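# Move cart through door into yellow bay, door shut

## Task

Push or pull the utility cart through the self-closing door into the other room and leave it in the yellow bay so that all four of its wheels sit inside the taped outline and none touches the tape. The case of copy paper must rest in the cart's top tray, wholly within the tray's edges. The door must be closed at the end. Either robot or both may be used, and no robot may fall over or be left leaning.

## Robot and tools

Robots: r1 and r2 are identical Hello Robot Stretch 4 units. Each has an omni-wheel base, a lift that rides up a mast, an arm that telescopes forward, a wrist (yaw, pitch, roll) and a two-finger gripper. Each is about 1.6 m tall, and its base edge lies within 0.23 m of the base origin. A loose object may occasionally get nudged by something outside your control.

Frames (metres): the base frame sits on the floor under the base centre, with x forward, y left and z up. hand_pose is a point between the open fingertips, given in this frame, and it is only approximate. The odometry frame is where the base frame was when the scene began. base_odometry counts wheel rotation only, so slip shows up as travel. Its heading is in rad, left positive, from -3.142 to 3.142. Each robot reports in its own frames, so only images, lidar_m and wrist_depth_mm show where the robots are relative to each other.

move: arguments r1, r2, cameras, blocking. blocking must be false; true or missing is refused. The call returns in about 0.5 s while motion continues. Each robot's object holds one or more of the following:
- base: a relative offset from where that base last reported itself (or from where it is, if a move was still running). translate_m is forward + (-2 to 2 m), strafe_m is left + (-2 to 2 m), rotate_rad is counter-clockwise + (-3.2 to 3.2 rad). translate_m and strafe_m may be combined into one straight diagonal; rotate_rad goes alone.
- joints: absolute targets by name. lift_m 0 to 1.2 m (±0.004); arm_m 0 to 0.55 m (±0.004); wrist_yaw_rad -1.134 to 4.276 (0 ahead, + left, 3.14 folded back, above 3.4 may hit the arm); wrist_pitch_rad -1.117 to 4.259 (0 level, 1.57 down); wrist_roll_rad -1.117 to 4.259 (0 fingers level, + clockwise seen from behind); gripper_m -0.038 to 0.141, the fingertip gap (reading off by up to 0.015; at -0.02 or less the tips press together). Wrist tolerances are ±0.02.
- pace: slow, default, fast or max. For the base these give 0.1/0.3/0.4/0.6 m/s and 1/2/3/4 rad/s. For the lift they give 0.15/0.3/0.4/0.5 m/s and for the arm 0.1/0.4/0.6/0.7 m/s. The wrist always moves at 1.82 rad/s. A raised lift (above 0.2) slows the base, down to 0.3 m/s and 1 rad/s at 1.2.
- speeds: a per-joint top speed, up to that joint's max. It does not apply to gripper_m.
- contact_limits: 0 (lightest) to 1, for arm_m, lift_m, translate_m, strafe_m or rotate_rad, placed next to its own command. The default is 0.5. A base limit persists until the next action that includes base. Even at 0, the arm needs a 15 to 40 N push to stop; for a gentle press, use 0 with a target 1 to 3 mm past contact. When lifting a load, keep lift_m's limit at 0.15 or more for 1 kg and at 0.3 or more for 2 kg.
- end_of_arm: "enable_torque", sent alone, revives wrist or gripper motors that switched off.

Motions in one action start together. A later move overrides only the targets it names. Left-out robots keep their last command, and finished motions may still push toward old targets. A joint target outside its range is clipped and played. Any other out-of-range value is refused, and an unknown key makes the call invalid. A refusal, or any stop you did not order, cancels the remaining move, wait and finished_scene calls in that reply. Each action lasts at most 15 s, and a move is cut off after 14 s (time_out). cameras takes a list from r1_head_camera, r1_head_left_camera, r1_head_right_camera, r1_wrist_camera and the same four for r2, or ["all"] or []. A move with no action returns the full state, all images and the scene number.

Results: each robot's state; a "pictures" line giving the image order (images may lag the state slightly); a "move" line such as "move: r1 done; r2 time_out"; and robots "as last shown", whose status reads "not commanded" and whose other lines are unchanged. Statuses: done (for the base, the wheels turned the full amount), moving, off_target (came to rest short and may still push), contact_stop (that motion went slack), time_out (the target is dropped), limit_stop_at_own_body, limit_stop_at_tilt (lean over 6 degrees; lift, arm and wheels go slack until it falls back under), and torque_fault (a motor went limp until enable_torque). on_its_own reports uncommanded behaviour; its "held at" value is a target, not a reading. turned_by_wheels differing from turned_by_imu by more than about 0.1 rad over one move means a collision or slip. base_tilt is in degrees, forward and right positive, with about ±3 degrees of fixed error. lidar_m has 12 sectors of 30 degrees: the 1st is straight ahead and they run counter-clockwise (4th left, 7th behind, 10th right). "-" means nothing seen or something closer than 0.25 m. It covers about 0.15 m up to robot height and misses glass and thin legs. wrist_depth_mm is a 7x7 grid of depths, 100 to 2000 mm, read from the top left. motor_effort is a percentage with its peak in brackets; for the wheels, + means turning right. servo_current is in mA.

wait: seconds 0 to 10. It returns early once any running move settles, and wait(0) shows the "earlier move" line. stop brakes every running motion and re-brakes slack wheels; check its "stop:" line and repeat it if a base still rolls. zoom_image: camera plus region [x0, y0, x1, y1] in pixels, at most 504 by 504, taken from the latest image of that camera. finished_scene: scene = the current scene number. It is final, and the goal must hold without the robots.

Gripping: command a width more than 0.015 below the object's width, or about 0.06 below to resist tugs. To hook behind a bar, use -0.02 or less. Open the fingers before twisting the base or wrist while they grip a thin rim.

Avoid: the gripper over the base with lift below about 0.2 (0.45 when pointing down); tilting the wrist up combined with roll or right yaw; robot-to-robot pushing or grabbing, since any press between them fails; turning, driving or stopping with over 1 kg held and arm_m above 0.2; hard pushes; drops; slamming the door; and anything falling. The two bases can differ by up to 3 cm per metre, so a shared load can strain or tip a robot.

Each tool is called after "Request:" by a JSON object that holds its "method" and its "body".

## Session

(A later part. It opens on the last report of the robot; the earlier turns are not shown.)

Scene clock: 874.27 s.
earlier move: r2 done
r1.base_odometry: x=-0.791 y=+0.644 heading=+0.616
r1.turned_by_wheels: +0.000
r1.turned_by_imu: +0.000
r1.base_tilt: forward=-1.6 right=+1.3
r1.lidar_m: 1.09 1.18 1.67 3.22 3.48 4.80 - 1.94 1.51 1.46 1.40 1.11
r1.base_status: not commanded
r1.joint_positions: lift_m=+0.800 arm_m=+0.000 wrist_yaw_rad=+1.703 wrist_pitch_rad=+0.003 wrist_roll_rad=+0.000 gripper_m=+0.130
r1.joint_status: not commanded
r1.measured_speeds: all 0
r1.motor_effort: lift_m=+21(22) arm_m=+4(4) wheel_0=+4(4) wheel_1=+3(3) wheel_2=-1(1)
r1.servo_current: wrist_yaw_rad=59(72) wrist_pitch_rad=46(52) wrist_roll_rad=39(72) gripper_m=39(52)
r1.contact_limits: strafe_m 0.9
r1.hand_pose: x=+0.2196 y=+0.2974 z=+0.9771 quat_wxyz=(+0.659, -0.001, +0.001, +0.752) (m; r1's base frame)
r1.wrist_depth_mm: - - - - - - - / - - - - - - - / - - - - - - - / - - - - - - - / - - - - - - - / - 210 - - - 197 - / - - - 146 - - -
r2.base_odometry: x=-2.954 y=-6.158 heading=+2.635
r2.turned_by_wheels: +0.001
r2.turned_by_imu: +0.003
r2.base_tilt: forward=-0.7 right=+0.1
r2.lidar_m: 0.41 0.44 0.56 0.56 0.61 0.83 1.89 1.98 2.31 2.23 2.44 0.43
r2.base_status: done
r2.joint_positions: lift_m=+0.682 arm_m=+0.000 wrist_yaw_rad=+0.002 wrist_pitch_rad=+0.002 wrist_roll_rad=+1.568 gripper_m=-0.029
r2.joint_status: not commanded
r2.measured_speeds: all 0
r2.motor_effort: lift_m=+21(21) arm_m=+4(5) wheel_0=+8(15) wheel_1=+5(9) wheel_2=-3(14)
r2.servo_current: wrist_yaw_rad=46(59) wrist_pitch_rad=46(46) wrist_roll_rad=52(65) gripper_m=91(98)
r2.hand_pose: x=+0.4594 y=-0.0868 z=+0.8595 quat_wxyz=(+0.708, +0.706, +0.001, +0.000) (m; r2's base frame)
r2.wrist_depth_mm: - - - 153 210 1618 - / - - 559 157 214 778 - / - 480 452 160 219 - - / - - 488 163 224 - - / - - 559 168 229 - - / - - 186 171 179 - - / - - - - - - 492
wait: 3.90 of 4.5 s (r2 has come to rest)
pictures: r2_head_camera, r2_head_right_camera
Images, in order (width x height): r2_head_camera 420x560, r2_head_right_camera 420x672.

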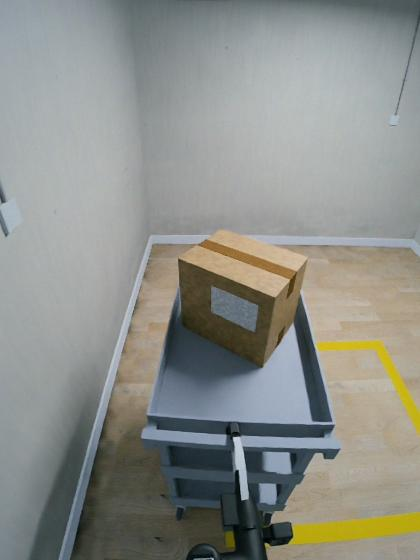

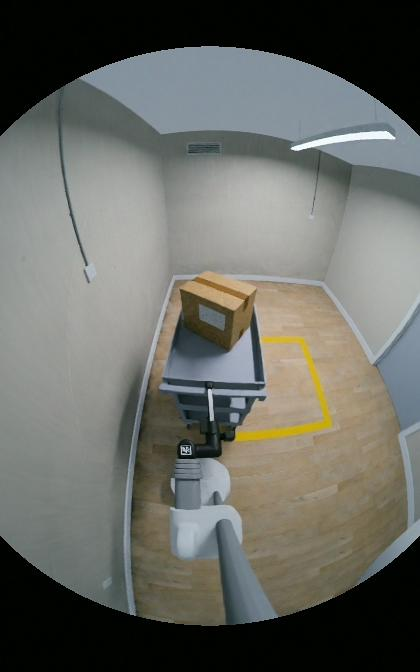

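Request:
{"method": "move", "body": {"blocking": false, "r2": {"base":{"translate_m":-0.45,"strafe_m":-0.5},"pace":"slow"}}}

Request:
{"method": "wait", "body": {"seconds": 8.5, "cameras": ["r2_head_camera","r2_head_right_camera"]}}

Request:
{"method": "move", "body": {"blocking": false, "r2": {"base":{"translate_m":-0.6},"pace":"slow"}}}

Request:
{"method": "wait", "body": {"seconds": 8, "cameras": ["r2_head_camera","r2_head_right_camera"]}}

Scene clock: 884.50 s.
move: r2 moving
r1: as last shown
r1.lidar_m: 1.08 1.16 1.62 3.24 3.46 4.80 - 1.99 1.48 1.47 1.45 1.09
r1.motor_effort: lift_m=+21(22) arm_m=+4(4) wheel_0=+3(4) wheel_1=+3(3) wheel_2=-1(1)
r1.servo_current: wrist_yaw_rad=39(59) wrist_pitch_rad=39(46) wrist_roll_rad=39(72) gripper_m=39(46)
r1.contact_limits: strafe_m 0.9
r1.wrist_depth_mm: - - - - - - - / - - - - - - - / - - - - - - - / - - - - - - - / - - - - - - - / - 209 - - - 196 - / - - - 147 - - -
r2.base_odometry: x=-2.942 y=-6.154 heading=+2.636
r2.turned_by_wheels: +0.001
r2.turned_by_imu: +0.001
r2.base_tilt: forward=-0.7 right=+0.1
r2.lidar_m: 0.39 0.44 0.59 0.55 0.62 0.86 1.90 1.99 2.28 2.21 2.44 0.39
r2.base_status: translate_m moving; strafe_m moving
r2.joint_positions: lift_m=+0.682 arm_m=+0.000 wrist_yaw_rad=+0.003 wrist_pitch_rad=+0.002 wrist_roll_rad=+1.568 gripper_m=-0.029
r2.joint_status: not commanded
r2.measured_speeds: translate_m=-0.033 strafe_m=-0.037 rotate_rad=-0.003 lift_m=+0.000 arm_m=+0.000 wrist_yaw_rad=+0.000 wrist_pitch_rad=+0.000 wrist_roll_rad=+0.000
r2.motor_effort: lift_m=+21(21) arm_m=+4(5) wheel_0=+8(11) wheel_1=-8(8) wheel_2=+12(13)
r2.servo_current: wrist_yaw_rad=46(52) wrist_pitch_rad=46(46) wrist_roll_rad=52(59) gripper_m=98(98)
r2.hand_pose: x=+0.4595 y=-0.0865 z=+0.8595 quat_wxyz=(+0.708, +0.706, +0.002, +0.001) (m; r2's base frame)
r2.wrist_depth_mm: - - - 154 211 1618 - / - - 569 157 216 759 - / - 488 452 162 220 - - / - - 488 164 225 - - / - - 554 169 229 - - / - - 185 172 180 - - / - - - - - - 492
pictures: none

Scene clock: 892.00 s.
earlier move: r2 done
r1.base_odometry: x=-0.791 y=+0.644 heading=+0.616
r1.turned_by_wheels: +0.000
r1.turned_by_imu: +0.000
r1.base_tilt: forward=-1.6 right=+1.3
r1.lidar_m: 1.08 1.18 1.65 3.24 3.47 4.80 - 1.95 1.52 1.48 1.41 1.09
r1.base_status: not commanded
r1.joint_positions: lift_m=+0.800 arm_m=+0.000 wrist_yaw_rad=+1.703 wrist_pitch_rad=+0.003 wrist_roll_rad=+0.000 gripper_m=+0.130
r1.joint_status: not commanded
r1.measured_speeds: all 0
r1.motor_effort: lift_m=+21(22) arm_m=+4(4) wheel_0=+3(4) wheel_1=+3(3) wheel_2=-1(1)
r1.servo_current: wrist_yaw_rad=33(72) wrist_pitch_rad=46(59) wrist_roll_rad=39(72) gripper_m=39(52)
r1.contact_limits: strafe_m 0.9
r1.hand_pose: x=+0.2196 y=+0.2974 z=+0.9771 quat_wxyz=(+0.659, -0.001, +0.001, +0.752) (m; r1's base frame)
r1.wrist_depth_mm: - - - - - - - / - - - - - - - / - - - - - - - / - - - - - - - / - - - - - - - / - 211 - - - 196 - / - - - 146 - - -
r2.base_odometry: x=-2.318 y=-5.939 heading=+2.635
r2.turned_by_wheels: +0.000
r2.turned_by_imu: +0.001
r2.base_tilt: forward=-0.7 right=+0.0
r2.lidar_m: 0.28 0.32 1.10 1.06 1.13 1.52 1.44 1.52 1.79 1.73 1.87 0.46
r2.base_status: done
r2.joint_positions: lift_m=+0.682 arm_m=+0.000 wrist_yaw_rad=+0.004 wrist_pitch_rad=+0.002 wrist_roll_rad=+1.568 gripper_m=-0.029
r2.joint_status: not commanded
r2.measured_speeds: all 0
r2.motor_effort: lift_m=+21(21) arm_m=+4(5) wheel_0=+6(11) wheel_1=-5(10) wheel_2=+8(14)
r2.servo_current: wrist_yaw_rad=52(65) wrist_pitch_rad=39(46) wrist_roll_rad=39(59) gripper_m=91(104)
r2.hand_pose: x=+0.4596 y=-0.0864 z=+0.8595 quat_wxyz=(+0.708, +0.706, +0.002, +0.001) (m; r2's base frame)
r2.wrist_depth_mm: - - - 304 - 1708 1160 / - - - 324 355 357 359 / - - - 233 307 1708 492 / - - - 209 271 1808 535 / - - - 190 248 778 - / - 500 187 170 179 - - / - - 452 - 213 - -
wait: 7.50 of 8.5 s (r2 has come to rest)
pictures: r2_head_camera, r2_head_right_camera
Images, in order (width x height): r2_head_camera 420x560, r2_head_right_camera 420x672.

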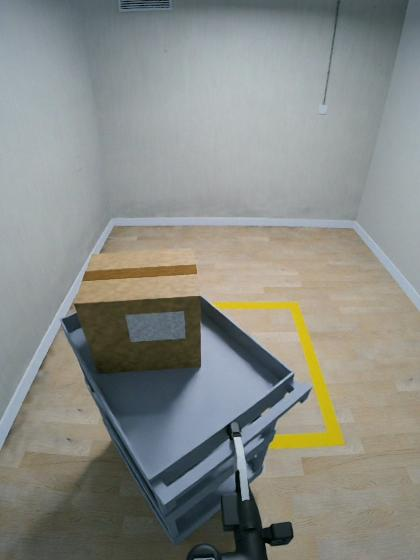

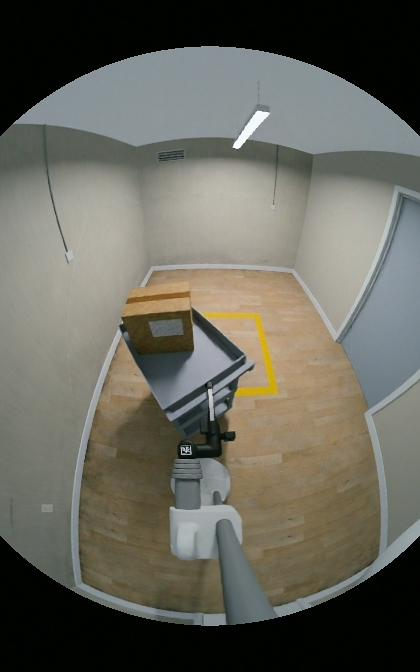

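Scene clock: 892.50 s.
move: r2 moving
r1: as last shown
r1.lidar_m: 1.09 1.16 1.65 3.24 3.47 4.80 - 1.96 1.49 1.47 1.44 1.11
r1.servo_current: wrist_yaw_rad=46(65) wrist_pitch_rad=39(46) wrist_roll_rad=52(52) gripper_m=39(46)
r1.contact_limits: strafe_m 0.9
r1.wrist_depth_mm: - - - - - - - / - - - - - - - / - - - - - - - / - - - - - - - / - - - - - - - / - 210 - - - 196 - / - - - 146 - - -
r2.base_odometry: x=-2.307 y=-5.945 heading=+2.635
r2.turned_by_wheels: +0.000
r2.turned_by_imu: +0.000
r2.base_tilt: forward=-0.7 right=+0.0
r2.lidar_m: 0.28 0.34 1.12 1.07 1.15 1.51 1.42 1.52 1.78 1.71 1.90 0.50
r2.base_status: translate_m moving
r2.joint_positions: lift_m=+0.682 arm_m=+0.000 wrist_yaw_rad=+0.004 wrist_pitch_rad=+0.002 wrist_roll_rad=+1.568 gripper_m=-0.029
r2.joint_status: not commanded
r2.measured_speeds: translate_m=-0.048 strafe_m=+0.000 rotate_rad=+0.000 lift_m=+0.000 arm_m=+0.000 wrist_yaw_rad=+0.000 wrist_pitch_rad=+0.000 wrist_roll_rad=+0.000
r2.motor_effort: lift_m=+21(21) arm_m=+4(4) wheel_0=-6(7) wheel_1=-6(7) wheel_2=+13(13)
r2.servo_current: wrist_yaw_rad=46(52) wrist_pitch_rad=46(46) wrist_roll_rad=46(59) gripper_m=85(98)
r2.hand_pose: x=+0.4596 y=-0.0864 z=+0.8595 quat_wxyz=(+0.708, +0.706, +0.002, +0.001) (m; r2's base frame)
r2.wrist_depth_mm: - - - 304 - 1708 1138 / - - - 322 357 359 359 / - - - 231 309 1708 488 / - - - 209 272 1863 539 / - - - 190 247 788 - / - 508 186 170 179 - - / - - 452 - 212 - -
pictures: none

Scene clock: 899.27 s.
earlier move: r2 done
r1.base_odometry: x=-0.791 y=+0.644 heading=+0.616
r1.turned_by_wheels: +0.000
r1.turned_by_imu: +0.000
r1.base_tilt: forward=-1.6 right=+1.3
r1.lidar_m: 1.06 1.18 1.64 3.23 3.47 4.80 - 1.94 1.51 1.47 1.40 1.11
r1.base_status: not commanded
r1.joint_positions: lift_m=+0.800 arm_m=+0.000 wrist_yaw_rad=+1.703 wrist_pitch_rad=+0.003 wrist_roll_rad=+0.000 gripper_m=+0.130
r1.joint_status: not commanded
r1.measured_speeds: all 0
r1.motor_effort: lift_m=+21(22) arm_m=+4(4) wheel_0=+3(4) wheel_1=+3(3) wheel_2=-1(1)
r1.servo_current: wrist_yaw_rad=46(78) wrist_pitch_rad=46(52) wrist_roll_rad=39(78) gripper_m=46(52)
r1.contact_limits: strafe_m 0.9
r1.hand_pose: x=+0.2196 y=+0.2974 z=+0.9771 quat_wxyz=(+0.659, -0.001, +0.001, +0.752) (m; r1's base frame)
r1.wrist_depth_mm: - - - - - - - / - - - - - - - / - - - - - - - / - - - - - - - / - - - - - - - / - 209 - - - 197 - / - - - 147 - - -
r2.base_odometry: x=-1.794 y=-6.230 heading=+2.635
r2.turned_by_wheels: +0.000
r2.turned_by_imu: -0.001
r2.base_tilt: forward=-0.7 right=+0.1
r2.lidar_m: 0.35 0.34 1.14 1.10 1.18 0.90 0.82 0.88 1.32 1.71 1.78 0.46
r2.base_status: done
r2.joint_positions: lift_m=+0.682 arm_m=+0.000 wrist_yaw_rad=+0.000 wrist_pitch_rad=+0.002 wrist_roll_rad=+1.568 gripper_m=-0.029
r2.joint_status: not commanded
r2.measured_speeds: all 0
r2.motor_effort: lift_m=+21(21) arm_m=+4(5) wheel_0=-5(12) wheel_1=-6(9) wheel_2=+5(13)
r2.servo_current: wrist_yaw_rad=46(65) wrist_pitch_rad=39(52) wrist_roll_rad=46(65) gripper_m=98(104)
r2.hand_pose: x=+0.4593 y=-0.0874 z=+0.8595 quat_wxyz=(+0.708, +0.706, +0.001, -0.001) (m; r2's base frame)
r2.wrist_depth_mm: - - - 286 307 312 310 / - - - 216 283 1708 1255 / - - - 204 268 1863 530 / - - - 190 252 831 - / - - 469 183 238 831 - / - - 186 173 171 - - / - - 504 - 220 - -
wait: 6.77 of 8 s (r2 has come to rest)
pictures: r2_head_camera, r2_head_right_camera
Images, in order (width x height): r2_head_camera 420x560, r2_head_right_camera 420x672.

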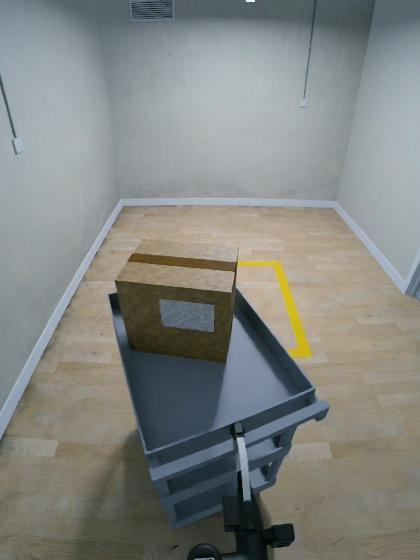

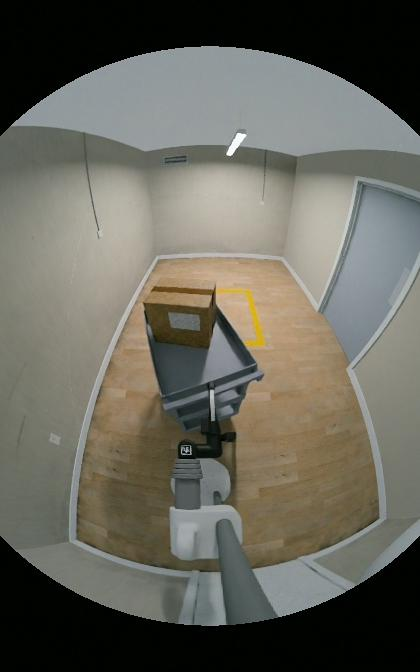

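Request:
{"method": "move", "body": {"blocking": false, "r2": {"base":{"strafe_m":0.22,"translate_m":0.03},"pace":"slow"}}}

Request:
{"method": "wait", "body": {"seconds": 4}}

Request:
{"method": "move", "body": {"blocking": false, "r2": {"joints":{"gripper_m":0.12}}}}

Request:
{"method": "wait", "body": {"seconds": 2.5, "cameras": ["r2_head_camera","r2_wrist_camera"]}}

Scene clock: 914.93 s.
move: r2 moving
r1: as last shown
r1.lidar_m: 1.06 1.16 1.66 3.22 3.46 4.80 - 1.95 1.53 1.47 1.43 1.10
r1.motor_effort: lift_m=+21(21) arm_m=+4(4) wheel_0=+3(4) wheel_1=+3(3) wheel_2=-1(1)
r1.servo_current: wrist_yaw_rad=46(59) wrist_pitch_rad=33(46) wrist_roll_rad=59(59) gripper_m=39(46)
r1.contact_limits: strafe_m 0.9
r1.wrist_depth_mm: - - - - - - - / - - - - - - - / - - - - - - - / - - - - - - - / - - - - - - - / - 211 - - - 196 - / - - - 146 - - -
r2.base_odometry: x=-1.801 y=-6.241 heading=+2.634
r2.turned_by_wheels: -0.001
r2.turned_by_imu: -0.001
r2.base_tilt: forward=-0.7 right=+0.1
r2.lidar_m: 0.35 0.36 1.12 1.08 1.15 0.88 0.84 0.90 1.34 1.71 1.81 0.43
r2.base_status: translate_m moving; strafe_m moving
r2.joint_positions: lift_m=+0.682 arm_m=+0.000 wrist_yaw_rad=-0.006 wrist_pitch_rad=+0.002 wrist_roll_rad=+1.568 gripper_m=-0.029
r2.joint_status: not commanded
r2.measured_speeds: translate_m=+0.007 strafe_m=+0.053 rotate_rad=-0.002 lift_m=+0.000 arm_m=+0.000 wrist_yaw_rad=-0.012 wrist_pitch_rad=+0.000 wrist_roll_rad=+0.000
r2.motor_effort: lift_m=+21(21) arm_m=+5(5) wheel_0=-12(15) wheel_1=+7(8) wheel_2=-8(8)
r2.servo_current: wrist_yaw_rad=52(59) wrist_pitch_rad=46(46) wrist_roll_rad=46(59) gripper_m=98(98)
r2.hand_pose: x=+0.4588 y=-0.0890 z=+0.8595 quat_wxyz=(+0.708, +0.706, -0.001, -0.003) (m; r2's base frame)
r2.wrist_depth_mm: - - - 287 307 312 312 / - - - 215 286 1756 1255 / - - - 204 267 1863 530 / - - - 191 255 842 - / - - 469 183 238 842 - / - - 187 172 180 - - / - - 496 - 219 - -
pictures: none

Scene clock: 917.87 s.
earlier move: r2 done
r1.base_odometry: x=-0.791 y=+0.644 heading=+0.616
r1.turned_by_wheels: +0.000
r1.turned_by_imu: +0.000
r1.base_tilt: forward=-1.6 right=+1.3
r1.lidar_m: 1.08 1.16 1.66 3.22 3.46 4.80 - 1.95 1.52 1.45 1.43 1.08
r1.base_status: not commanded
r1.joint_positions: lift_m=+0.800 arm_m=+0.000 wrist_yaw_rad=+1.703 wrist_pitch_rad=+0.003 wrist_roll_rad=+0.000 gripper_m=+0.130
r1.joint_status: not commanded
r1.measured_speeds: all 0
r1.motor_effort: lift_m=+21(22) arm_m=+4(4) wheel_0=+4(4) wheel_1=+3(3) wheel_2=-1(1)
r1.servo_current: wrist_yaw_rad=52(65) wrist_pitch_rad=46(52) wrist_roll_rad=59(65) gripper_m=46(52)
r1.contact_limits: strafe_m 0.9
r1.hand_pose: x=+0.2196 y=+0.2974 z=+0.9771 quat_wxyz=(+0.659, -0.001, +0.001, +0.752) (m; r1's base frame)
r1.wrist_depth_mm: - - - - - - - / - - - - - - - / - - - - - - - / - - - - - - - / - - - - - - - / - 210 - - - 196 - / - - - 146 - - -
r2.base_odometry: x=-1.926 y=-6.407 heading=+2.634
r2.turned_by_wheels: +0.000
r2.turned_by_imu: +0.001
r2.base_tilt: forward=-0.6 right=+0.1
r2.lidar_m: 0.37 0.41 0.90 0.87 0.94 0.94 0.89 0.88 1.34 1.91 2.04 0.44
r2.base_status: done
r2.joint_positions: lift_m=+0.682 arm_m=+0.000 wrist_yaw_rad=-0.006 wrist_pitch_rad=+0.002 wrist_roll_rad=+1.568 gripper_m=-0.029
r2.joint_status: not commanded
r2.measured_speeds: all 0
r2.motor_effort: lift_m=+21(21) arm_m=+4(5) wheel_0=-6(15) wheel_1=+4(8) wheel_2=-8(12)
r2.servo_current: wrist_yaw_rad=59(65) wrist_pitch_rad=39(46) wrist_roll_rad=46(59) gripper_m=91(104)
r2.hand_pose: x=+0.4587 y=-0.0892 z=+0.8595 quat_wxyz=(+0.708, +0.706, -0.002, -0.003) (m; r2's base frame)
r2.wrist_depth_mm: - - - 172 232 1618 1229 / - - - 172 231 1618 - / - - 539 172 232 831 - / - 484 466 232 232 - - / - - 512 173 233 - - / - - 186 172 180 - - / - - - - - - -
wait: 2.93 of 4 s (r2 has come to rest)
pictures: none

Scene clock: 918.37 s.
move: r2 moving
r1: as last shown
r1.lidar_m: 1.06 1.16 1.65 3.24 3.48 4.81 - 1.99 1.51 1.48 1.44 1.10
r1.servo_current: wrist_yaw_rad=52(72) wrist_pitch_rad=39(46) wrist_roll_rad=59(65) gripper_m=46(52)
r1.contact_limits: strafe_m 0.9
r1.wrist_depth_mm: - - - - - - - / - - - - - - - / - - - - - - - / - - - - - - - / - - - - - - - / - 211 - - - 196 - / - - - 146 - - -
r2.base_odometry: x=-1.926 y=-6.407 heading=+2.634
r2.turned_by_wheels: +0.000
r2.turned_by_imu: +0.000
r2.base_tilt: forward=-0.7 right=+0.1
r2.lidar_m: 0.36 0.44 0.88 0.87 0.94 0.93 0.89 0.90 1.28 1.91 2.02 0.43
r2.base_status: not commanded
r2.joint_positions: lift_m=+0.682 arm_m=+0.000 wrist_yaw_rad=-0.006 wrist_pitch_rad=+0.002 wrist_roll_rad=+1.568 gripper_m=-0.003
r2.joint_status: gripper_m moving
r2.measured_speeds: all 0
r2.motor_effort: lift_m=+21(21) arm_m=+4(4) wheel_0=-6(6) wheel_1=+4(4) wheel_2=-8(8)
r2.servo_current: wrist_yaw_rad=46(65) wrist_pitch_rad=46(46) wrist_roll_rad=33(52) gripper_m=98(98)
r2.hand_pose: x=+0.4587 y=-0.0892 z=+0.8595 quat_wxyz=(+0.708, +0.706, -0.002, -0.003) (m; r2's base frame)
r2.wrist_depth_mm: - - - 176 236 1756 1229 / - - - 176 235 1618 - / - - 544 175 236 831 - / - - 473 236 236 842 - / - - 517 176 236 842 - / - - 188 177 182 - - / - - - - - - -
pictures: none

Scene clock: 920.10 s.
earlier move: r2 done
r1.base_odometry: x=-0.791 y=+0.644 heading=+0.616
r1.turned_by_wheels: +0.000
r1.turned_by_imu: +0.000
r1.base_tilt: forward=-1.6 right=+1.2
r1.lidar_m: 1.08 1.14 1.64 3.24 3.46 4.81 - 1.94 1.53 1.46 1.44 1.11
r1.base_status: not commanded
r1.joint_positions: lift_m=+0.800 arm_m=+0.000 wrist_yaw_rad=+1.703 wrist_pitch_rad=+0.003 wrist_roll_rad=+0.000 gripper_m=+0.130
r1.joint_status: not commanded
r1.measured_speeds: all 0
r1.motor_effort: lift_m=+21(22) arm_m=+3(4) wheel_0=+3(4) wheel_1=+3(3) wheel_2=-1(1)
r1.servo_current: wrist_yaw_rad=52(72) wrist_pitch_rad=39(52) wrist_roll_rad=39(65) gripper_m=39(52)
r1.contact_limits: strafe_m 0.9
r1.hand_pose: x=+0.2196 y=+0.2974 z=+0.9771 quat_wxyz=(+0.659, -0.001, +0.001, +0.752) (m; r1's base frame)
r1.wrist_depth_mm: - - - - - - - / - - - - - - - / - - - - - - - / - - - - - - - / - - - - - - - / - 211 - - - 197 - / - - - 147 - - -
r2.base_odometry: x=-1.926 y=-6.408 heading=+2.634
r2.turned_by_wheels: +0.000
r2.turned_by_imu: +0.000
r2.base_tilt: forward=-0.7 right=+0.1
r2.lidar_m: 0.42 0.42 0.90 0.87 0.95 0.91 0.89 0.87 1.32 1.91 2.04 0.44
r2.base_status: not commanded
r2.joint_positions: lift_m=+0.682 arm_m=+0.000 wrist_yaw_rad=-0.006 wrist_pitch_rad=+0.002 wrist_roll_rad=+1.568 gripper_m=+0.120
r2.joint_status: all done
r2.measured_speeds: all 0
r2.motor_effort: lift_m=+21(21) arm_m=+4(5) wheel_0=-5(6) wheel_1=+4(4) wheel_2=-8(8)
r2.servo_current: wrist_yaw_rad=39(65) wrist_pitch_rad=39(46) wrist_roll_rad=46(59) gripper_m=46(124)
r2.hand_pose: x=+0.4588 y=-0.0891 z=+0.8595 quat_wxyz=(+0.708, +0.706, -0.001, -0.003) (m; r2's base frame)
r2.wrist_depth_mm: - - - 237 238 1708 1229 / - - - 180 240 1708 - / - - 544 180 238 842 - / - - 473 180 240 842 - / - - 525 180 241 842 - / - - 191 180 185 - - / - - - - 132 - -
wait: 1.73 of 2.5 s (r2 has come to rest)
pictures: r2_head_camera, r2_wrist_camera
Images, in order (width x height): r2_head_camera 420x560, r2_wrist_camera 616x392.

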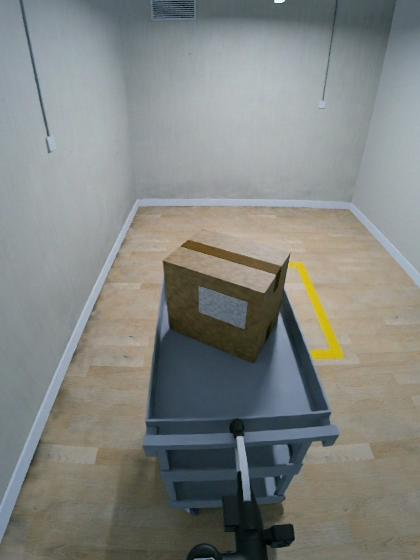

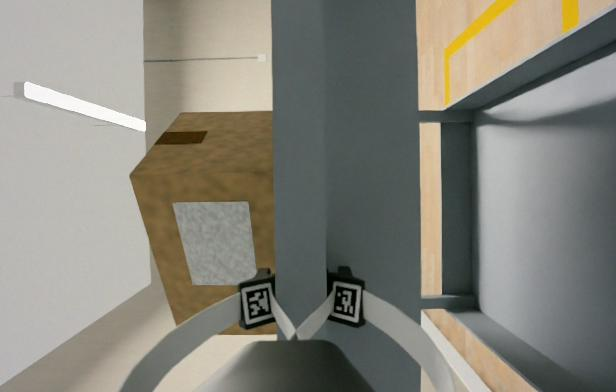

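Request:
{"method": "move", "body": {"blocking": false, "r2": {"base":{"translate_m":-0.13}}}}

Request:
{"method": "wait", "body": {"seconds": 2}}

Request:
{"method": "move", "body": {"blocking": false, "r2": {"base":{"strafe_m":0.055}}}}

Request:
{"method": "wait", "body": {"seconds": 2}}

Request:
{"method": "move", "body": {"blocking": false, "r2": {"base":{"translate_m":0.14},"pace":"slow"}}}

Request:
{"method": "wait", "body": {"seconds": 3}}

Request:
{"method": "move", "body": {"blocking": false, "r2": {"joints":{"gripper_m":-0.03}}}}

Request:
{"method": "wait", "body": {"seconds": 2.5}}

Request:
{"method": "wait", "body": {"seconds": 0.1, "cameras": ["r2_head_camera","r2_wrist_camera"]}}

Scene clock: 954.53 s.
move: r2 moving
r1: as last shown
r1.lidar_m: 1.08 1.16 1.63 3.22 3.45 4.82 - 1.93 1.49 1.45 1.42 1.09
r1.motor_effort: lift_m=+21(21) arm_m=+4(4) wheel_0=+3(4) wheel_1=+3(3) wheel_2=-1(1)
r1.servo_current: wrist_yaw_rad=65(65) wrist_pitch_rad=46(52) wrist_roll_rad=65(65) gripper_m=52(52)
r1.contact_limits: strafe_m 0.9
r1.wrist_depth_mm: - - - - - - - / - - - - - - - / - - - - - - - / - - - - - - - / - - - - - - - / - 211 - - - 196 - / - - - 146 - - -
r2.base_odometry: x=-1.899 y=-6.423 heading=+2.634
r2.turned_by_wheels: +0.000
r2.turned_by_imu: +0.000
r2.base_tilt: forward=-0.7 right=+0.0
r2.lidar_m: 0.43 0.44 0.92 0.86 0.93 0.87 0.83 0.87 1.25 1.92 2.04 0.45
r2.base_status: translate_m moving
r2.joint_positions: lift_m=+0.682 arm_m=+0.000 wrist_yaw_rad=-0.003 wrist_pitch_rad=+0.002 wrist_roll_rad=+1.568 gripper_m=+0.120
r2.joint_status: not commanded
r2.measured_speeds: translate_m=-0.121 strafe_m=+0.000 rotate_rad=+0.004 lift_m=+0.000 arm_m=+0.000 wrist_yaw_rad=+0.000 wrist_pitch_rad=+0.000 wrist_roll_rad=+0.000
r2.motor_effort: lift_m=+19(21) arm_m=+4(5) wheel_0=-8(9) wheel_1=-7(9) wheel_2=+12(12)
r2.servo_current: wrist_yaw_rad=39(65) wrist_pitch_rad=46(46) wrist_roll_rad=59(59) gripper_m=52(59)
r2.hand_pose: x=+0.4590 y=-0.0882 z=+0.8596 quat_wxyz=(+0.708, +0.706, +0.000, -0.002) (m; r2's base frame)
r2.wrist_depth_mm: - - - 204 263 1661 - / - - - 205 265 1661 - / - - 559 206 266 866 - / - - 508 207 266 866 - / - - 544 207 267 878 - / - - 200 208 195 - - / - - - - - 1756 525
pictures: none

Scene clock: 955.77 s.
earlier move: r2 done
r1.base_odometry: x=-0.791 y=+0.644 heading=+0.616
r1.turned_by_wheels: +0.000
r1.turned_by_imu: +0.000
r1.base_tilt: forward=-1.6 right=+1.3
r1.lidar_m: 1.07 1.16 1.63 3.23 3.50 4.81 - 1.95 1.51 1.46 1.45 1.10
r1.base_status: not commanded
r1.joint_positions: lift_m=+0.800 arm_m=+0.000 wrist_yaw_rad=+1.703 wrist_pitch_rad=+0.003 wrist_roll_rad=+0.000 gripper_m=+0.130
r1.joint_status: not commanded
r1.measured_speeds: all 0
r1.motor_effort: lift_m=+21(21) arm_m=+4(4) wheel_0=+3(4) wheel_1=+3(3) wheel_2=-1(1)
r1.servo_current: wrist_yaw_rad=52(72) wrist_pitch_rad=39(52) wrist_roll_rad=59(65) gripper_m=33(52)
r1.contact_limits: strafe_m 0.9
r1.hand_pose: x=+0.2196 y=+0.2974 z=+0.9771 quat_wxyz=(+0.659, -0.001, +0.001, +0.752) (m; r1's base frame)
r1.wrist_depth_mm: - - - - - - - / - - - - - - - / - - - - - - - / - - - - - - - / - - - - - - - / - 211 - - - 196 - / - - - 147 - - -
r2.base_odometry: x=-1.813 y=-6.471 heading=+2.634
r2.turned_by_wheels: +0.000
r2.turned_by_imu: +0.000
r2.base_tilt: forward=-0.7 right=+0.1
r2.lidar_m: 0.51 1.20 0.90 0.88 0.92 0.80 0.76 0.77 1.13 1.90 2.00 0.54
r2.base_status: done
r2.joint_positions: lift_m=+0.682 arm_m=+0.000 wrist_yaw_rad=-0.003 wrist_pitch_rad=+0.002 wrist_roll_rad=+1.568 gripper_m=+0.120
r2.joint_status: not commanded
r2.measured_speeds: all 0
r2.motor_effort: lift_m=+18(21) arm_m=+4(5) wheel_0=-4(10) wheel_1=-4(9) wheel_2=+3(13)
r2.servo_current: wrist_yaw_rad=39(65) wrist_pitch_rad=39(52) wrist_roll_rad=52(59) gripper_m=52(59)
r2.hand_pose: x=+0.4590 y=-0.0882 z=+0.8596 quat_wxyz=(+0.708, +0.706, +0.000, -0.002) (m; r2's base frame)
r2.wrist_depth_mm: - - - 355 370 368 370 / - - - 364 - 1708 - / - - 699 366 366 - - / - - 609 366 - - - / - - 683 370 368 - - / - - 200 307 196 - - / - - - - - 1756 -
wait: 1.23 of 2 s (r2 has come to rest)
pictures: none

Scene clock: 956.27 s.
move: r2 moving
r1: as last shown
r1.base_tilt: forward=-1.6 right=+1.2
r1.lidar_m: 1.08 1.17 1.65 3.23 3.47 4.81 - 1.95 1.53 1.48 1.45 1.11
r1.motor_effort: lift_m=+21(22) arm_m=+4(4) wheel_0=+3(4) wheel_1=+3(3) wheel_2=-1(1)
r1.servo_current: wrist_yaw_rad=39(59) wrist_pitch_rad=39(52) wrist_roll_rad=46(65) gripper_m=46(46)
r1.contact_limits: strafe_m 0.9
r1.wrist_depth_mm: - - - - - - - / - - - - - - - / - - - - - - - / - - - - - - - / - - - - - - - / - 210 - - - 197 - / - - - 147 - - -
r2.base_odometry: x=-1.830 y=-6.501 heading=+2.634
r2.turned_by_wheels: +0.000
r2.turned_by_imu: +0.000
r2.base_tilt: forward=-0.7 right=+0.0
r2.lidar_m: 0.52 1.18 0.87 0.82 0.87 0.80 0.75 0.77 1.11 1.92 2.06 0.55
r2.base_status: strafe_m moving
r2.joint_positions: lift_m=+0.682 arm_m=+0.000 wrist_yaw_rad=-0.003 wrist_pitch_rad=+0.002 wrist_roll_rad=+1.568 gripper_m=+0.120
r2.joint_status: not commanded
r2.measured_speeds: translate_m=+0.001 strafe_m=+0.119 rotate_rad=-0.008 lift_m=+0.000 arm_m=+0.000 wrist_yaw_rad=+0.000 wrist_pitch_rad=+0.000 wrist_roll_rad=+0.000
r2.motor_effort: lift_m=+18(19) arm_m=+4(5) wheel_0=-8(12) wheel_1=+7(11) wheel_2=+0(3)
r2.servo_current: wrist_yaw_rad=52(59) wrist_pitch_rad=39(46) wrist_roll_rad=46(65) gripper_m=46(52)
r2.hand_pose: x=+0.4590 y=-0.0882 z=+0.8596 quat_wxyz=(+0.708, +0.706, +0.000, -0.002) (m; r2's base frame)
r2.wrist_depth_mm: - - - 366 370 1576 - / - - - 366 - 809 - / - - 647 366 366 - - / - - 627 366 - - - / - - 691 368 370 - - / - - 198 309 196 - - / - - - - - 1756 488
pictures: none

Scene clock: 956.93 s.
earlier move: r2 done
r1.base_odometry: x=-0.791 y=+0.644 heading=+0.616
r1.turned_by_wheels: +0.000
r1.turned_by_imu: +0.000
r1.base_tilt: forward=-1.6 right=+1.3
r1.lidar_m: 1.08 1.19 1.62 3.24 3.45 4.79 - 1.96 1.52 1.48 1.44 1.11
r1.base_status: not commanded
r1.joint_positions: lift_m=+0.800 arm_m=+0.000 wrist_yaw_rad=+1.703 wrist_pitch_rad=+0.003 wrist_roll_rad=+0.000 gripper_m=+0.130
r1.joint_status: not commanded
r1.measured_speeds: all 0
r1.motor_effort: lift_m=+21(22) arm_m=+4(4) wheel_0=+3(4) wheel_1=+3(3) wheel_2=-1(1)
r1.servo_current: wrist_yaw_rad=52(59) wrist_pitch_rad=39(52) wrist_roll_rad=46(65) gripper_m=46(46)
r1.contact_limits: strafe_m 0.9
r1.hand_pose: x=+0.2196 y=+0.2974 z=+0.9771 quat_wxyz=(+0.659, -0.001, +0.001, +0.752) (m; r1's base frame)
r1.wrist_depth_mm: - - - - - - - / - - - - - - - / - - - - - - - / - - - - - - - / - - - - - - - / - 211 - - - 196 - / - - - 146 - - -
r2.base_odometry: x=-1.840 y=-6.519 heading=+2.634
r2.turned_by_wheels: +0.000
r2.turned_by_imu: +0.000
r2.base_tilt: forward=-0.7 right=+0.1
r2.lidar_m: 0.51 1.12 0.87 0.82 0.88 0.77 0.75 0.77 1.11 1.97 2.06 0.54
r2.base_status: done
r2.joint_positions: lift_m=+0.682 arm_m=+0.000 wrist_yaw_rad=-0.003 wrist_pitch_rad=+0.002 wrist_roll_rad=+1.568 gripper_m=+0.120
r2.joint_status: not commanded
r2.measured_speeds: all 0
r2.motor_effort: lift_m=+18(19) arm_m=+4(5) wheel_0=-1(12) wheel_1=+3(11) wheel_2=+0(3)
r2.servo_current: wrist_yaw_rad=39(59) wrist_pitch_rad=46(52) wrist_roll_rad=39(65) gripper_m=52(59)
r2.hand_pose: x=+0.4590 y=-0.0882 z=+0.8596 quat_wxyz=(+0.708, +0.706, +0.000, -0.002) (m; r2's base frame)
r2.wrist_depth_mm: - - - 364 - 1863 - / - - - 364 - 842 - / - - 609 364 - - - / - - 634 366 - - - / - - 707 368 366 - - / - - 198 309 195 - - / - - - - 384 379 397
wait: 0.67 of 2 s (r2 has come to rest)
pictures: none

Scene clock: 957.43 s.
move: r2 moving
r1: as last shown
r1.base_tilt: forward=-1.6 right=+1.2
r1.lidar_m: 1.07 1.17 1.65 3.23 3.47 4.78 - 1.94 1.51 1.46 1.43 1.11
r1.motor_effort: lift_m=+21(21) arm_m=+4(4) wheel_0=+4(4) wheel_1=+3(3) wheel_2=-1(1)
r1.servo_current: wrist_yaw_rad=65(65) wrist_pitch_rad=39(46) wrist_roll_rad=65(65) gripper_m=39(46)
r1.contact_limits: strafe_m 0.9
r2.base_odometry: x=-1.850 y=-6.513 heading=+2.634
r2.turned_by_wheels: +0.000
r2.turned_by_imu: +0.000
r2.base_tilt: forward=-0.7 right=+0.1
r2.lidar_m: 0.51 1.15 0.85 0.84 0.87 0.80 0.76 0.80 1.11 1.96 2.08 0.54
r2.base_status: translate_m moving
r2.joint_positions: lift_m=+0.682 arm_m=+0.000 wrist_yaw_rad=-0.003 wrist_pitch_rad=+0.002 wrist_roll_rad=+1.568 gripper_m=+0.120
r2.joint_status: not commanded
r2.measured_speeds: translate_m=+0.048 strafe_m=+0.000 rotate_rad=-0.004 lift_m=+0.000 arm_m=+0.000 wrist_yaw_rad=+0.000 wrist_pitch_rad=+0.000 wrist_roll_rad=+0.000
r2.motor_effort: lift_m=+18(19) arm_m=+4(4) wheel_0=+6(10) wheel_1=+7(9) wheel_2=-8(10)
r2.servo_current: wrist_yaw_rad=46(65) wrist_pitch_rad=39(46) wrist_roll_rad=46(52) gripper_m=52(52)
r2.hand_pose: x=+0.4590 y=-0.0882 z=+0.8596 quat_wxyz=(+0.708, +0.706, +0.000, -0.002) (m; r2's base frame)
r2.wrist_depth_mm: - - - 353 - 1808 - / - - - 355 - 820 - / - - 597 355 355 - - / - - 627 355 357 - - / - - 699 357 359 - - / - - 198 298 198 - - / - - - - 387 379 442
pictures: none

Scene clock: 959.60 s.
earlier move: r2 done
r1.base_odometry: x=-0.791 y=+0.644 heading=+0.616
r1.turned_by_wheels: +0.000
r1.turned_by_imu: +0.000
r1.base_tilt: forward=-1.6 right=+1.3
r1.lidar_m: 1.07 1.16 1.63 3.23 3.46 4.81 - 1.97 1.52 1.47 1.44 1.10
r1.base_status: not commanded
r1.joint_positions: lift_m=+0.800 arm_m=+0.000 wrist_yaw_rad=+1.703 wrist_pitch_rad=+0.003 wrist_roll_rad=+0.000 gripper_m=+0.130
r1.joint_status: not commanded
r1.measured_speeds: all 0
r1.motor_effort: lift_m=+21(21) arm_m=+4(4) wheel_0=+3(4) wheel_1=+3(3) wheel_2=-1(1)
r1.servo_current: wrist_yaw_rad=46(65) wrist_pitch_rad=33(52) wrist_roll_rad=46(72) gripper_m=46(52)
r1.contact_limits: strafe_m 0.9
r1.hand_pose: x=+0.2196 y=+0.2974 z=+0.9771 quat_wxyz=(+0.659, -0.001, +0.001, +0.752) (m; r1's base frame)
r1.wrist_depth_mm: - - - - - - - / - - - - - - - / - - - - - - - / - - - - - - - / - - - - - - - / - 210 - - - 197 - / - - - 146 - - -
r2.base_odometry: x=-1.962 y=-6.451 heading=+2.634
r2.turned_by_wheels: +0.000
r2.turned_by_imu: +0.001
r2.base_tilt: forward=-0.7 right=+0.0
r2.lidar_m: 0.40 1.16 0.85 0.81 0.88 0.93 0.89 0.92 1.34 1.96 2.10 0.41
r2.base_status: done
r2.joint_positions: lift_m=+0.682 arm_m=+0.000 wrist_yaw_rad=-0.003 wrist_pitch_rad=+0.002 wrist_roll_rad=+1.568 gripper_m=+0.120
r2.joint_status: not commanded
r2.measured_speeds: all 0
r2.motor_effort: lift_m=+18(19) arm_m=+4(5) wheel_0=+4(11) wheel_1=+4(9) wheel_2=-5(11)
r2.servo_current: wrist_yaw_rad=46(65) wrist_pitch_rad=39(46) wrist_roll_rad=46(59) gripper_m=46(59)
r2.hand_pose: x=+0.4590 y=-0.0882 z=+0.8596 quat_wxyz=(+0.708, +0.706, +0.000, -0.002) (m; r2's base frame)
r2.wrist_depth_mm: - - - 167 227 1708 - / - - 609 168 228 750 - / - 477 459 169 228 820 - / - - 500 169 229 842 - / - - 539 170 230 831 - / - - 201 170 201 207 - / - - - - - 1661 488
wait: 2.17 of 3 s (r2 has come to rest)
pictures: none

Scene clock: 960.10 s.
move: r2 moving
r1: as last shown
r1.base_tilt: forward=-1.6 right=+1.2
r1.lidar_m: 1.08 1.15 1.63 3.23 3.48 4.83 - 1.94 1.51 1.46 1.44 1.10
r1.motor_effort: lift_m=+21(21) arm_m=+3(4) wheel_0=+3(4) wheel_1=+3(3) wheel_2=-1(1)
r1.servo_current: wrist_yaw_rad=52(65) wrist_pitch_rad=52(52) wrist_roll_rad=52(59) gripper_m=39(52)
r1.contact_limits: strafe_m 0.9
r1.wrist_depth_mm: - - - - - - - / - - - - - - - / - - - - - - - / - - - - - - - / - - - - - - - / - 211 - - - 197 - / - - - 147 - - -
r2.base_odometry: x=-1.962 y=-6.451 heading=+2.634
r2.turned_by_wheels: +0.000
r2.turned_by_imu: +0.000
r2.base_tilt: forward=-0.7 right=+0.1
r2.lidar_m: 0.39 1.16 0.86 0.82 0.88 0.93 0.89 0.90 1.34 1.97 2.07 0.43
r2.base_status: not commanded
r2.joint_positions: lift_m=+0.682 arm_m=+0.000 wrist_yaw_rad=-0.003 wrist_pitch_rad=+0.004 wrist_roll_rad=+1.568 gripper_m=+0.106
r2.joint_status: gripper_m moving
r2.measured_speeds: translate_m=+0.000 strafe_m=+0.000 rotate_rad=+0.000 lift_m=+0.000 arm_m=+0.000 wrist_yaw_rad=+0.000 wrist_pitch_rad=+0.019 wrist_roll_rad=+0.000
r2.motor_effort: lift_m=+18(18) arm_m=+5(5) wheel_0=+4(4) wheel_1=+4(5) wheel_2=-5(6)
r2.servo_current: wrist_yaw_rad=33(59) wrist_pitch_rad=39(46) wrist_roll_rad=33(65) gripper_m=150(150)
r2.hand_pose: x=+0.4590 y=-0.0882 z=+0.8591 quat_wxyz=(+0.708, +0.706, +0.000, -0.002) (m; r2's base frame)
r2.wrist_depth_mm: - - - 168 229 1756 - / - - 603 229 229 809 - / - 473 459 169 229 831 - / - - 496 229 230 831 - / - - 530 170 231 831 - / - - 197 170 199 182 - / - - - - - 1708 488
pictures: none

Scene clock: 961.83 s.
earlier move: r2 done
r1.base_odometry: x=-0.791 y=+0.644 heading=+0.616
r1.turned_by_wheels: +0.000
r1.turned_by_imu: +0.000
r1.base_tilt: forward=-1.6 right=+1.3
r1.lidar_m: 1.07 1.16 1.65 3.21 3.44 4.78 - 1.95 1.50 1.47 1.39 1.10
r1.base_status: not commanded
r1.joint_positions: lift_m=+0.800 arm_m=+0.000 wrist_yaw_rad=+1.703 wrist_pitch_rad=+0.003 wrist_roll_rad=+0.000 gripper_m=+0.130
r1.joint_status: not commanded
r1.measured_speeds: all 0
r1.motor_effort: lift_m=+21(22) arm_m=+4(4) wheel_0=+3(4) wheel_1=+3(3) wheel_2=-1(1)
r1.servo_current: wrist_yaw_rad=46(65) wrist_pitch_rad=52(52) wrist_roll_rad=46(65) gripper_m=46(52)
r1.contact_limits: strafe_m 0.9
r1.hand_pose: x=+0.2196 y=+0.2974 z=+0.9771 quat_wxyz=(+0.659, -0.001, +0.001, +0.752) (m; r1's base frame)
r1.wrist_depth_mm: - - - - - - - / - - - - - - - / - - - - - - - / - - - - - - - / - - - - - - - / - 210 - - - 197 - / - - - 146 - - -
r2.base_odometry: x=-1.962 y=-6.451 heading=+2.634
r2.turned_by_wheels: +0.000
r2.turned_by_imu: +0.000
r2.base_tilt: forward=-0.7 right=+0.1
r2.lidar_m: 0.40 1.14 0.86 0.82 0.87 0.93 0.90 0.92 1.33 1.97 2.08 0.43
r2.base_status: not commanded
r2.joint_positions: lift_m=+0.682 arm_m=+0.000 wrist_yaw_rad=+0.001 wrist_pitch_rad=+0.005 wrist_roll_rad=+1.568 gripper_m=-0.029
r2.joint_status: all done
r2.measured_speeds: all 0
r2.motor_effort: lift_m=+20(20) arm_m=+3(5) wheel_0=+2(5) wheel_1=+3(5) wheel_2=-1(6)
r2.servo_current: wrist_yaw_rad=46(59) wrist_pitch_rad=46(85) wrist_roll_rad=59(65) gripper_m=104(260)
r2.hand_pose: x=+0.4593 y=-0.0872 z=+0.8586 quat_wxyz=(+0.708, +0.706, +0.002, -0.002) (m; r2's base frame)
r2.wrist_depth_mm: - - - 167 226 1618 - / - - 580 168 228 809 - / - 473 462 169 229 820 - / - - 500 169 230 831 - / - - 554 171 232 842 - / - - 186 172 179 - - / - - - - - 1576 480
wait: 1.73 of 2.5 s (r2 has come to rest)
pictures: none

Scene clock: 961.93 s.
r1.base_odometry: x=-0.791 y=+0.644 heading=+0.616
r1.turned_by_wheels: +0.000
r1.turned_by_imu: +0.000
r1.base_tilt: forward=-1.6 right=+1.3
r1.lidar_m: 1.09 1.18 1.66 3.23 3.48 4.80 - 1.95 1.52 1.47 1.41 1.10
r1.base_status: not commanded
r1.joint_positions: lift_m=+0.800 arm_m=+0.000 wrist_yaw_rad=+1.703 wrist_pitch_rad=+0.003 wrist_roll_rad=+0.000 gripper_m=+0.130
r1.joint_status: not commanded
r1.measured_speeds: all 0
r1.motor_effort: lift_m=+21(22) arm_m=+4(4) wheel_0=+4(4) wheel_1=+3(3) wheel_2=-1(1)
r1.servo_current: wrist_yaw_rad=59(65) wrist_pitch_rad=46(52) wrist_roll_rad=46(65) gripper_m=33(52)
r1.contact_limits: strafe_m 0.9
r1.hand_pose: x=+0.2196 y=+0.2974 z=+0.9771 quat_wxyz=(+0.659, -0.001, +0.001, +0.752) (m; r1's base frame)
r1.wrist_depth_mm: - - - - - - - / - - - - - - - / - - - - - - - / - - - - - - - / - - - - - - - / - 211 - - - 197 - / - - - 146 - - -
r2.base_odometry: x=-1.962 y=-6.451 heading=+2.634
r2.turned_by_wheels: +0.000
r2.turned_by_imu: +0.000
r2.base_tilt: forward=-0.7 right=+0.1
r2.lidar_m: 0.40 1.16 0.86 0.82 0.87 0.94 0.90 0.91 1.34 1.97 2.09 0.44
r2.base_status: not commanded
r2.joint_positions: lift_m=+0.682 arm_m=+0.000 wrist_yaw_rad=+0.001 wrist_pitch_rad=+0.005 wrist_roll_rad=+1.568 gripper_m=-0.029
r2.joint_status: all done
r2.measured_speeds: all 0
r2.motor_effort: lift_m=+20(20) arm_m=+3(5) wheel_0=+1(5) wheel_1=+2(5) wheel_2=-1(6)
r2.servo_current: wrist_yaw_rad=46(59) wrist_pitch_rad=46(85) wrist_roll_rad=46(65) gripper_m=104(260)
r2.hand_pose: x=+0.4593 y=-0.0872 z=+0.8586 quat_wxyz=(+0.708, +0.706, +0.002, -0.002) (m; r2's base frame)
r2.wrist_depth_mm: - - - 167 227 1661 - / - - 580 168 228 809 - / - 469 462 169 229 831 - / - - 500 169 230 831 - / - - 554 170 231 831 - / - - 186 172 179 - - / - - - - - 1576 480
wait: 0.10 s; no rest
pictures: r2_head_camera, r2_wrist_camera
Images, in order (width x height): r2_head_camera 420x560, r2_wrist_camera 616x392.

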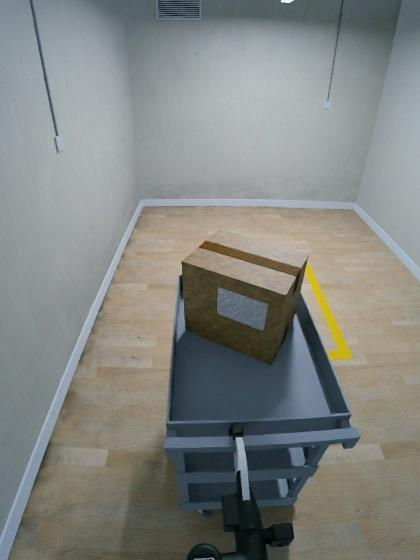

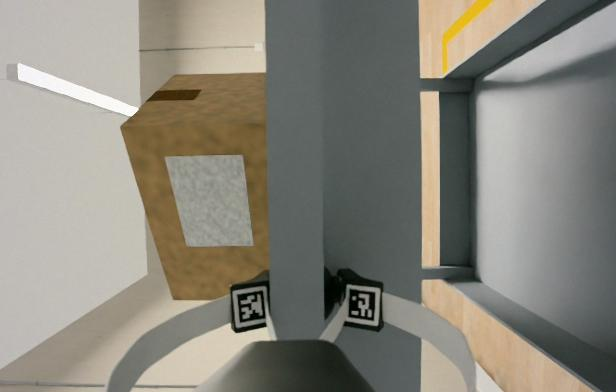

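Request:
{"method": "move", "body": {"blocking": false, "r2": {"base":{"translate_m":0.4},"pace":"slow"}}}

Request:
{"method": "wait", "body": {"seconds": 6, "cameras": ["r2_head_camera"]}}

Scene clock: 966.93 s.
move: r2 moving
r1: as last shown
r1.lidar_m: 1.07 1.16 1.63 3.23 3.49 4.82 - 1.94 1.50 1.48 1.42 1.10
r1.motor_effort: lift_m=+21(21) arm_m=+4(4) wheel_0=+3(4) wheel_1=+3(3) wheel_2=-1(1)
r1.servo_current: wrist_yaw_rad=39(65) wrist_pitch_rad=39(52) wrist_roll_rad=39(59) gripper_m=39(46)
r1.contact_limits: strafe_m 0.9
r1.wrist_depth_mm: - - - - - - - / - - - - - - - / - - - - - - - / - - - - - - - / - - - - - - - / - 210 - - - 197 - / - - - 146 - - -
r2.base_odometry: x=-1.973 y=-6.445 heading=+2.635
r2.turned_by_wheels: +0.000
r2.turned_by_imu: +0.001
r2.base_tilt: forward=-0.7 right=+0.1
r2.lidar_m: 0.39 1.16 0.85 0.81 0.87 0.94 0.89 0.94 1.32 1.97 2.06 0.43
r2.base_status: translate_m moving
r2.joint_positions: lift_m=+0.682 arm_m=+0.000 wrist_yaw_rad=+0.001 wrist_pitch_rad=+0.005 wrist_roll_rad=+1.568 gripper_m=-0.029
r2.joint_status: not commanded
r2.measured_speeds: translate_m=+0.050 strafe_m=+0.000 rotate_rad=+0.003 lift_m=+0.000 arm_m=+0.000 wrist_yaw_rad=+0.000 wrist_pitch_rad=+0.000 wrist_roll_rad=+0.000
r2.motor_effort: lift_m=+20(20) arm_m=+1(2) wheel_0=+7(12) wheel_1=+7(8) wheel_2=-13(13)
r2.servo_current: wrist_yaw_rad=39(59) wrist_pitch_rad=39(52) wrist_roll_rad=46(59) gripper_m=91(111)
r2.hand_pose: x=+0.4593 y=-0.0872 z=+0.8586 quat_wxyz=(+0.708, +0.706, +0.002, -0.002) (m; r2's base frame)
r2.wrist_depth_mm: - - - 167 226 1661 - / - - 597 228 227 809 - / - 473 462 168 229 831 - / - - 500 169 231 842 - / - - 549 171 230 842 - / - - 185 171 180 - - / - - - - - - 492
pictures: none

Scene clock: 971.70 s.
earlier move: r2 done
r1.base_odometry: x=-0.791 y=+0.644 heading=+0.616
r1.turned_by_wheels: +0.000
r1.turned_by_imu: +0.000
r1.base_tilt: forward=-1.6 right=+1.3
r1.lidar_m: 1.08 1.19 1.64 3.22 3.47 4.78 - 1.99 1.50 1.48 1.44 1.10
r1.base_status: not commanded
r1.joint_positions: lift_m=+0.800 arm_m=+0.000 wrist_yaw_rad=+1.703 wrist_pitch_rad=+0.003 wrist_roll_rad=+0.000 gripper_m=+0.130
r1.joint_status: not commanded
r1.measured_speeds: all 0
r1.motor_effort: lift_m=+21(22) arm_m=+4(4) wheel_0=+4(4) wheel_1=+3(3) wheel_2=-1(1)
r1.servo_current: wrist_yaw_rad=52(72) wrist_pitch_rad=46(52) wrist_roll_rad=52(72) gripper_m=46(52)
r1.contact_limits: strafe_m 0.9
r1.hand_pose: x=+0.2196 y=+0.2974 z=+0.9771 quat_wxyz=(+0.659, -0.001, +0.001, +0.752) (m; r1's base frame)
r1.wrist_depth_mm: - - - - - - - / - - - - - - - / - - - - - - - / - - - - - - - / - - - - - - - / - 210 - - - 197 - / - - - 146 - - -
r2.base_odometry: x=-2.311 y=-6.257 heading=+2.635
r2.turned_by_wheels: +0.000
r2.turned_by_imu: +0.002
r2.base_tilt: forward=-0.7 right=+0.1
r2.lidar_m: 0.40 1.13 0.85 0.80 0.84 1.22 1.28 1.36 1.96 1.98 2.15 0.44
r2.base_status: done
r2.joint_positions: lift_m=+0.682 arm_m=+0.000 wrist_yaw_rad=+0.001 wrist_pitch_rad=+0.005 wrist_roll_rad=+1.568 gripper_m=-0.029
r2.joint_status: not commanded
r2.measured_speeds: all 0
r2.motor_effort: lift_m=+20(20) arm_m=-1(2) wheel_0=+6(12) wheel_1=+4(9) wheel_2=-5(13)
r2.servo_current: wrist_yaw_rad=59(65) wrist_pitch_rad=59(59) wrist_roll_rad=39(59) gripper_m=91(111)
r2.hand_pose: x=+0.4594 y=-0.0872 z=+0.8586 quat_wxyz=(+0.708, +0.706, +0.002, -0.002) (m; r2's base frame)
r2.wrist_depth_mm: - - - 168 229 1661 - / - - 603 229 229 750 - / - 480 462 169 229 820 - / - - 496 170 229 831 - / - - 554 171 231 842 - / - - 186 171 180 - - / - - - - - - 492
wait: 4.77 of 6 s (r2 has come to rest)
pictures: r2_head_camera
Images, in order (width x height): r2_head_camera 420x560.

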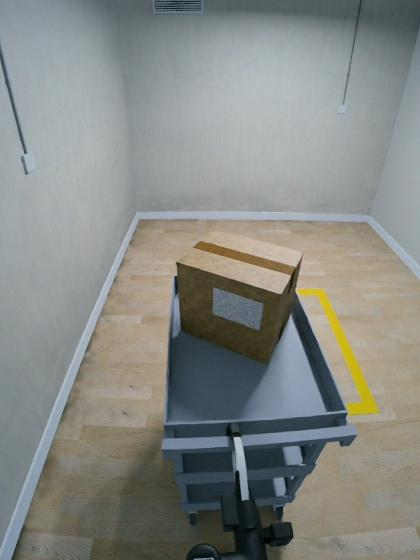

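Request:
{"method": "move", "body": {"blocking": false, "r2": {"base":{"translate_m":0.42,"strafe_m":0.02},"pace":"slow"}}}

Request:
{"method": "wait", "body": {"seconds": 6, "cameras": ["r2_head_camera","r2_head_right_camera"]}}

Scene clock: 980.60 s.
move: r2 moving
r1: as last shown
r1.base_tilt: forward=-1.6 right=+1.2
r1.lidar_m: 1.07 1.18 1.65 3.21 3.48 4.79 - 1.97 1.50 1.47 1.40 1.11
r1.motor_effort: lift_m=+21(21) arm_m=+4(4) wheel_0=+3(4) wheel_1=+3(3) wheel_2=-1(1)
r1.servo_current: wrist_yaw_rad=59(59) wrist_pitch_rad=46(52) wrist_roll_rad=33(59) gripper_m=39(46)
r1.contact_limits: strafe_m 0.9
r2.base_odometry: x=-2.323 y=-6.251 heading=+2.635
r2.turned_by_wheels: +0.001
r2.turned_by_imu: +0.001
r2.base_tilt: forward=-0.7 right=+0.0
r2.lidar_m: 0.39 1.14 0.84 0.80 0.84 1.22 1.31 1.33 1.97 1.97 2.20 0.44
r2.base_status: translate_m moving; strafe_m moving
r2.joint_positions: lift_m=+0.682 arm_m=+0.000 wrist_yaw_rad=+0.001 wrist_pitch_rad=+0.005 wrist_roll_rad=+1.568 gripper_m=-0.029
r2.joint_status: not commanded
r2.measured_speeds: translate_m=+0.049 strafe_m=+0.002 rotate_rad=+0.000 lift_m=+0.000 arm_m=+0.000 wrist_yaw_rad=+0.000 wrist_pitch_rad=+0.000 wrist_roll_rad=+0.000
r2.motor_effort: lift_m=+20(20) arm_m=-2(2) wheel_0=+12(12) wheel_1=+8(8) wheel_2=-9(11)
r2.servo_current: wrist_yaw_rad=52(52) wrist_pitch_rad=39(46) wrist_roll_rad=46(52) gripper_m=91(104)
r2.hand_pose: x=+0.4594 y=-0.0872 z=+0.8586 quat_wxyz=(+0.708, +0.706, +0.002, -0.002) (m; r2's base frame)
r2.wrist_depth_mm: - - - 168 229 1808 - / - - 615 228 228 750 - / - 484 459 169 229 831 - / - - 504 170 230 842 - / - - 549 171 231 854 - / - - 186 171 180 - - / - - - - - - 492
pictures: none

Scene clock: 985.60 s.
earlier move: r2 done
r1.base_odometry: x=-0.791 y=+0.644 heading=+0.616
r1.turned_by_wheels: +0.000
r1.turned_by_imu: +0.000
r1.base_tilt: forward=-1.6 right=+1.3
r1.lidar_m: 1.09 1.17 1.63 3.23 3.47 4.79 - 1.96 1.50 1.47 1.40 1.12
r1.base_status: not commanded
r1.joint_positions: lift_m=+0.800 arm_m=+0.000 wrist_yaw_rad=+1.703 wrist_pitch_rad=+0.003 wrist_roll_rad=+0.000 gripper_m=+0.130
r1.joint_status: not commanded
r1.measured_speeds: all 0
r1.motor_effort: lift_m=+21(22) arm_m=+4(4) wheel_0=+4(4) wheel_1=+3(3) wheel_2=-1(1)
r1.servo_current: wrist_yaw_rad=65(65) wrist_pitch_rad=39(52) wrist_roll_rad=39(65) gripper_m=46(52)
r1.contact_limits: strafe_m 0.9
r1.hand_pose: x=+0.2196 y=+0.2974 z=+0.9771 quat_wxyz=(+0.659, -0.001, +0.001, +0.752) (m; r1's base frame)
r1.wrist_depth_mm: - - - - - - - / - - - - - - - / - - - - - - - / - - - - - - - / - - - - - - - / - 210 - - - 196 - / - - - 146 - - -
r2.base_odometry: x=-2.688 y=-6.070 heading=+2.635
r2.turned_by_wheels: +0.000
r2.turned_by_imu: +0.001
r2.base_tilt: forward=-0.7 right=+0.0
r2.lidar_m: 0.37 1.06 0.79 0.77 0.81 1.19 1.70 1.80 2.11 2.03 2.24 0.45
r2.base_status: done
r2.joint_positions: lift_m=+0.682 arm_m=+0.000 wrist_yaw_rad=+0.001 wrist_pitch_rad=+0.005 wrist_roll_rad=+1.568 gripper_m=-0.029
r2.joint_status: not commanded
r2.measured_speeds: all 0
r2.motor_effort: lift_m=+20(20) arm_m=-3(4) wheel_0=+5(12) wheel_1=+5(9) wheel_2=-7(12)
r2.servo_current: wrist_yaw_rad=39(65) wrist_pitch_rad=39(52) wrist_roll_rad=52(65) gripper_m=91(104)
r2.hand_pose: x=+0.4594 y=-0.0872 z=+0.8586 quat_wxyz=(+0.708, +0.706, +0.002, -0.002) (m; r2's base frame)
r2.wrist_depth_mm: - - - 171 231 1661 - / - - - 171 231 778 - / - 504 462 171 232 831 - / - - 492 171 231 831 - / - - 539 171 231 831 - / - - 186 171 180 - - / - - - - - - 473
wait: 5.00 of 6 s (r2 has come to rest)
pictures: r2_head_camera, r2_head_right_camera
Images, in order (width x height): r2_head_camera 420x560, r2_head_right_camera 420x672.

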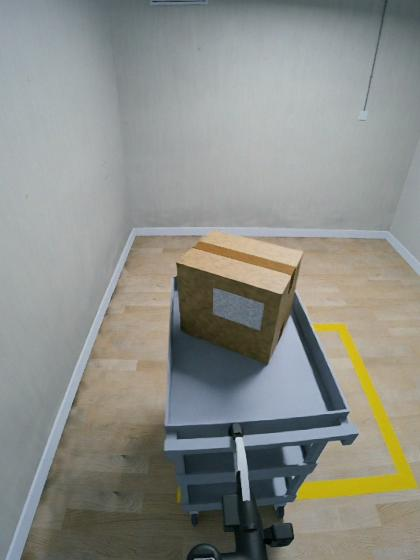

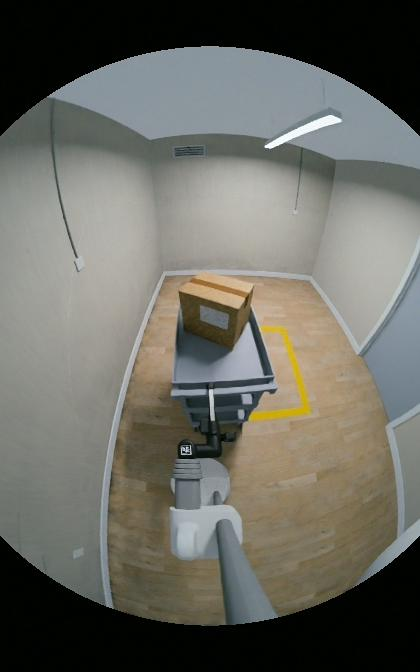

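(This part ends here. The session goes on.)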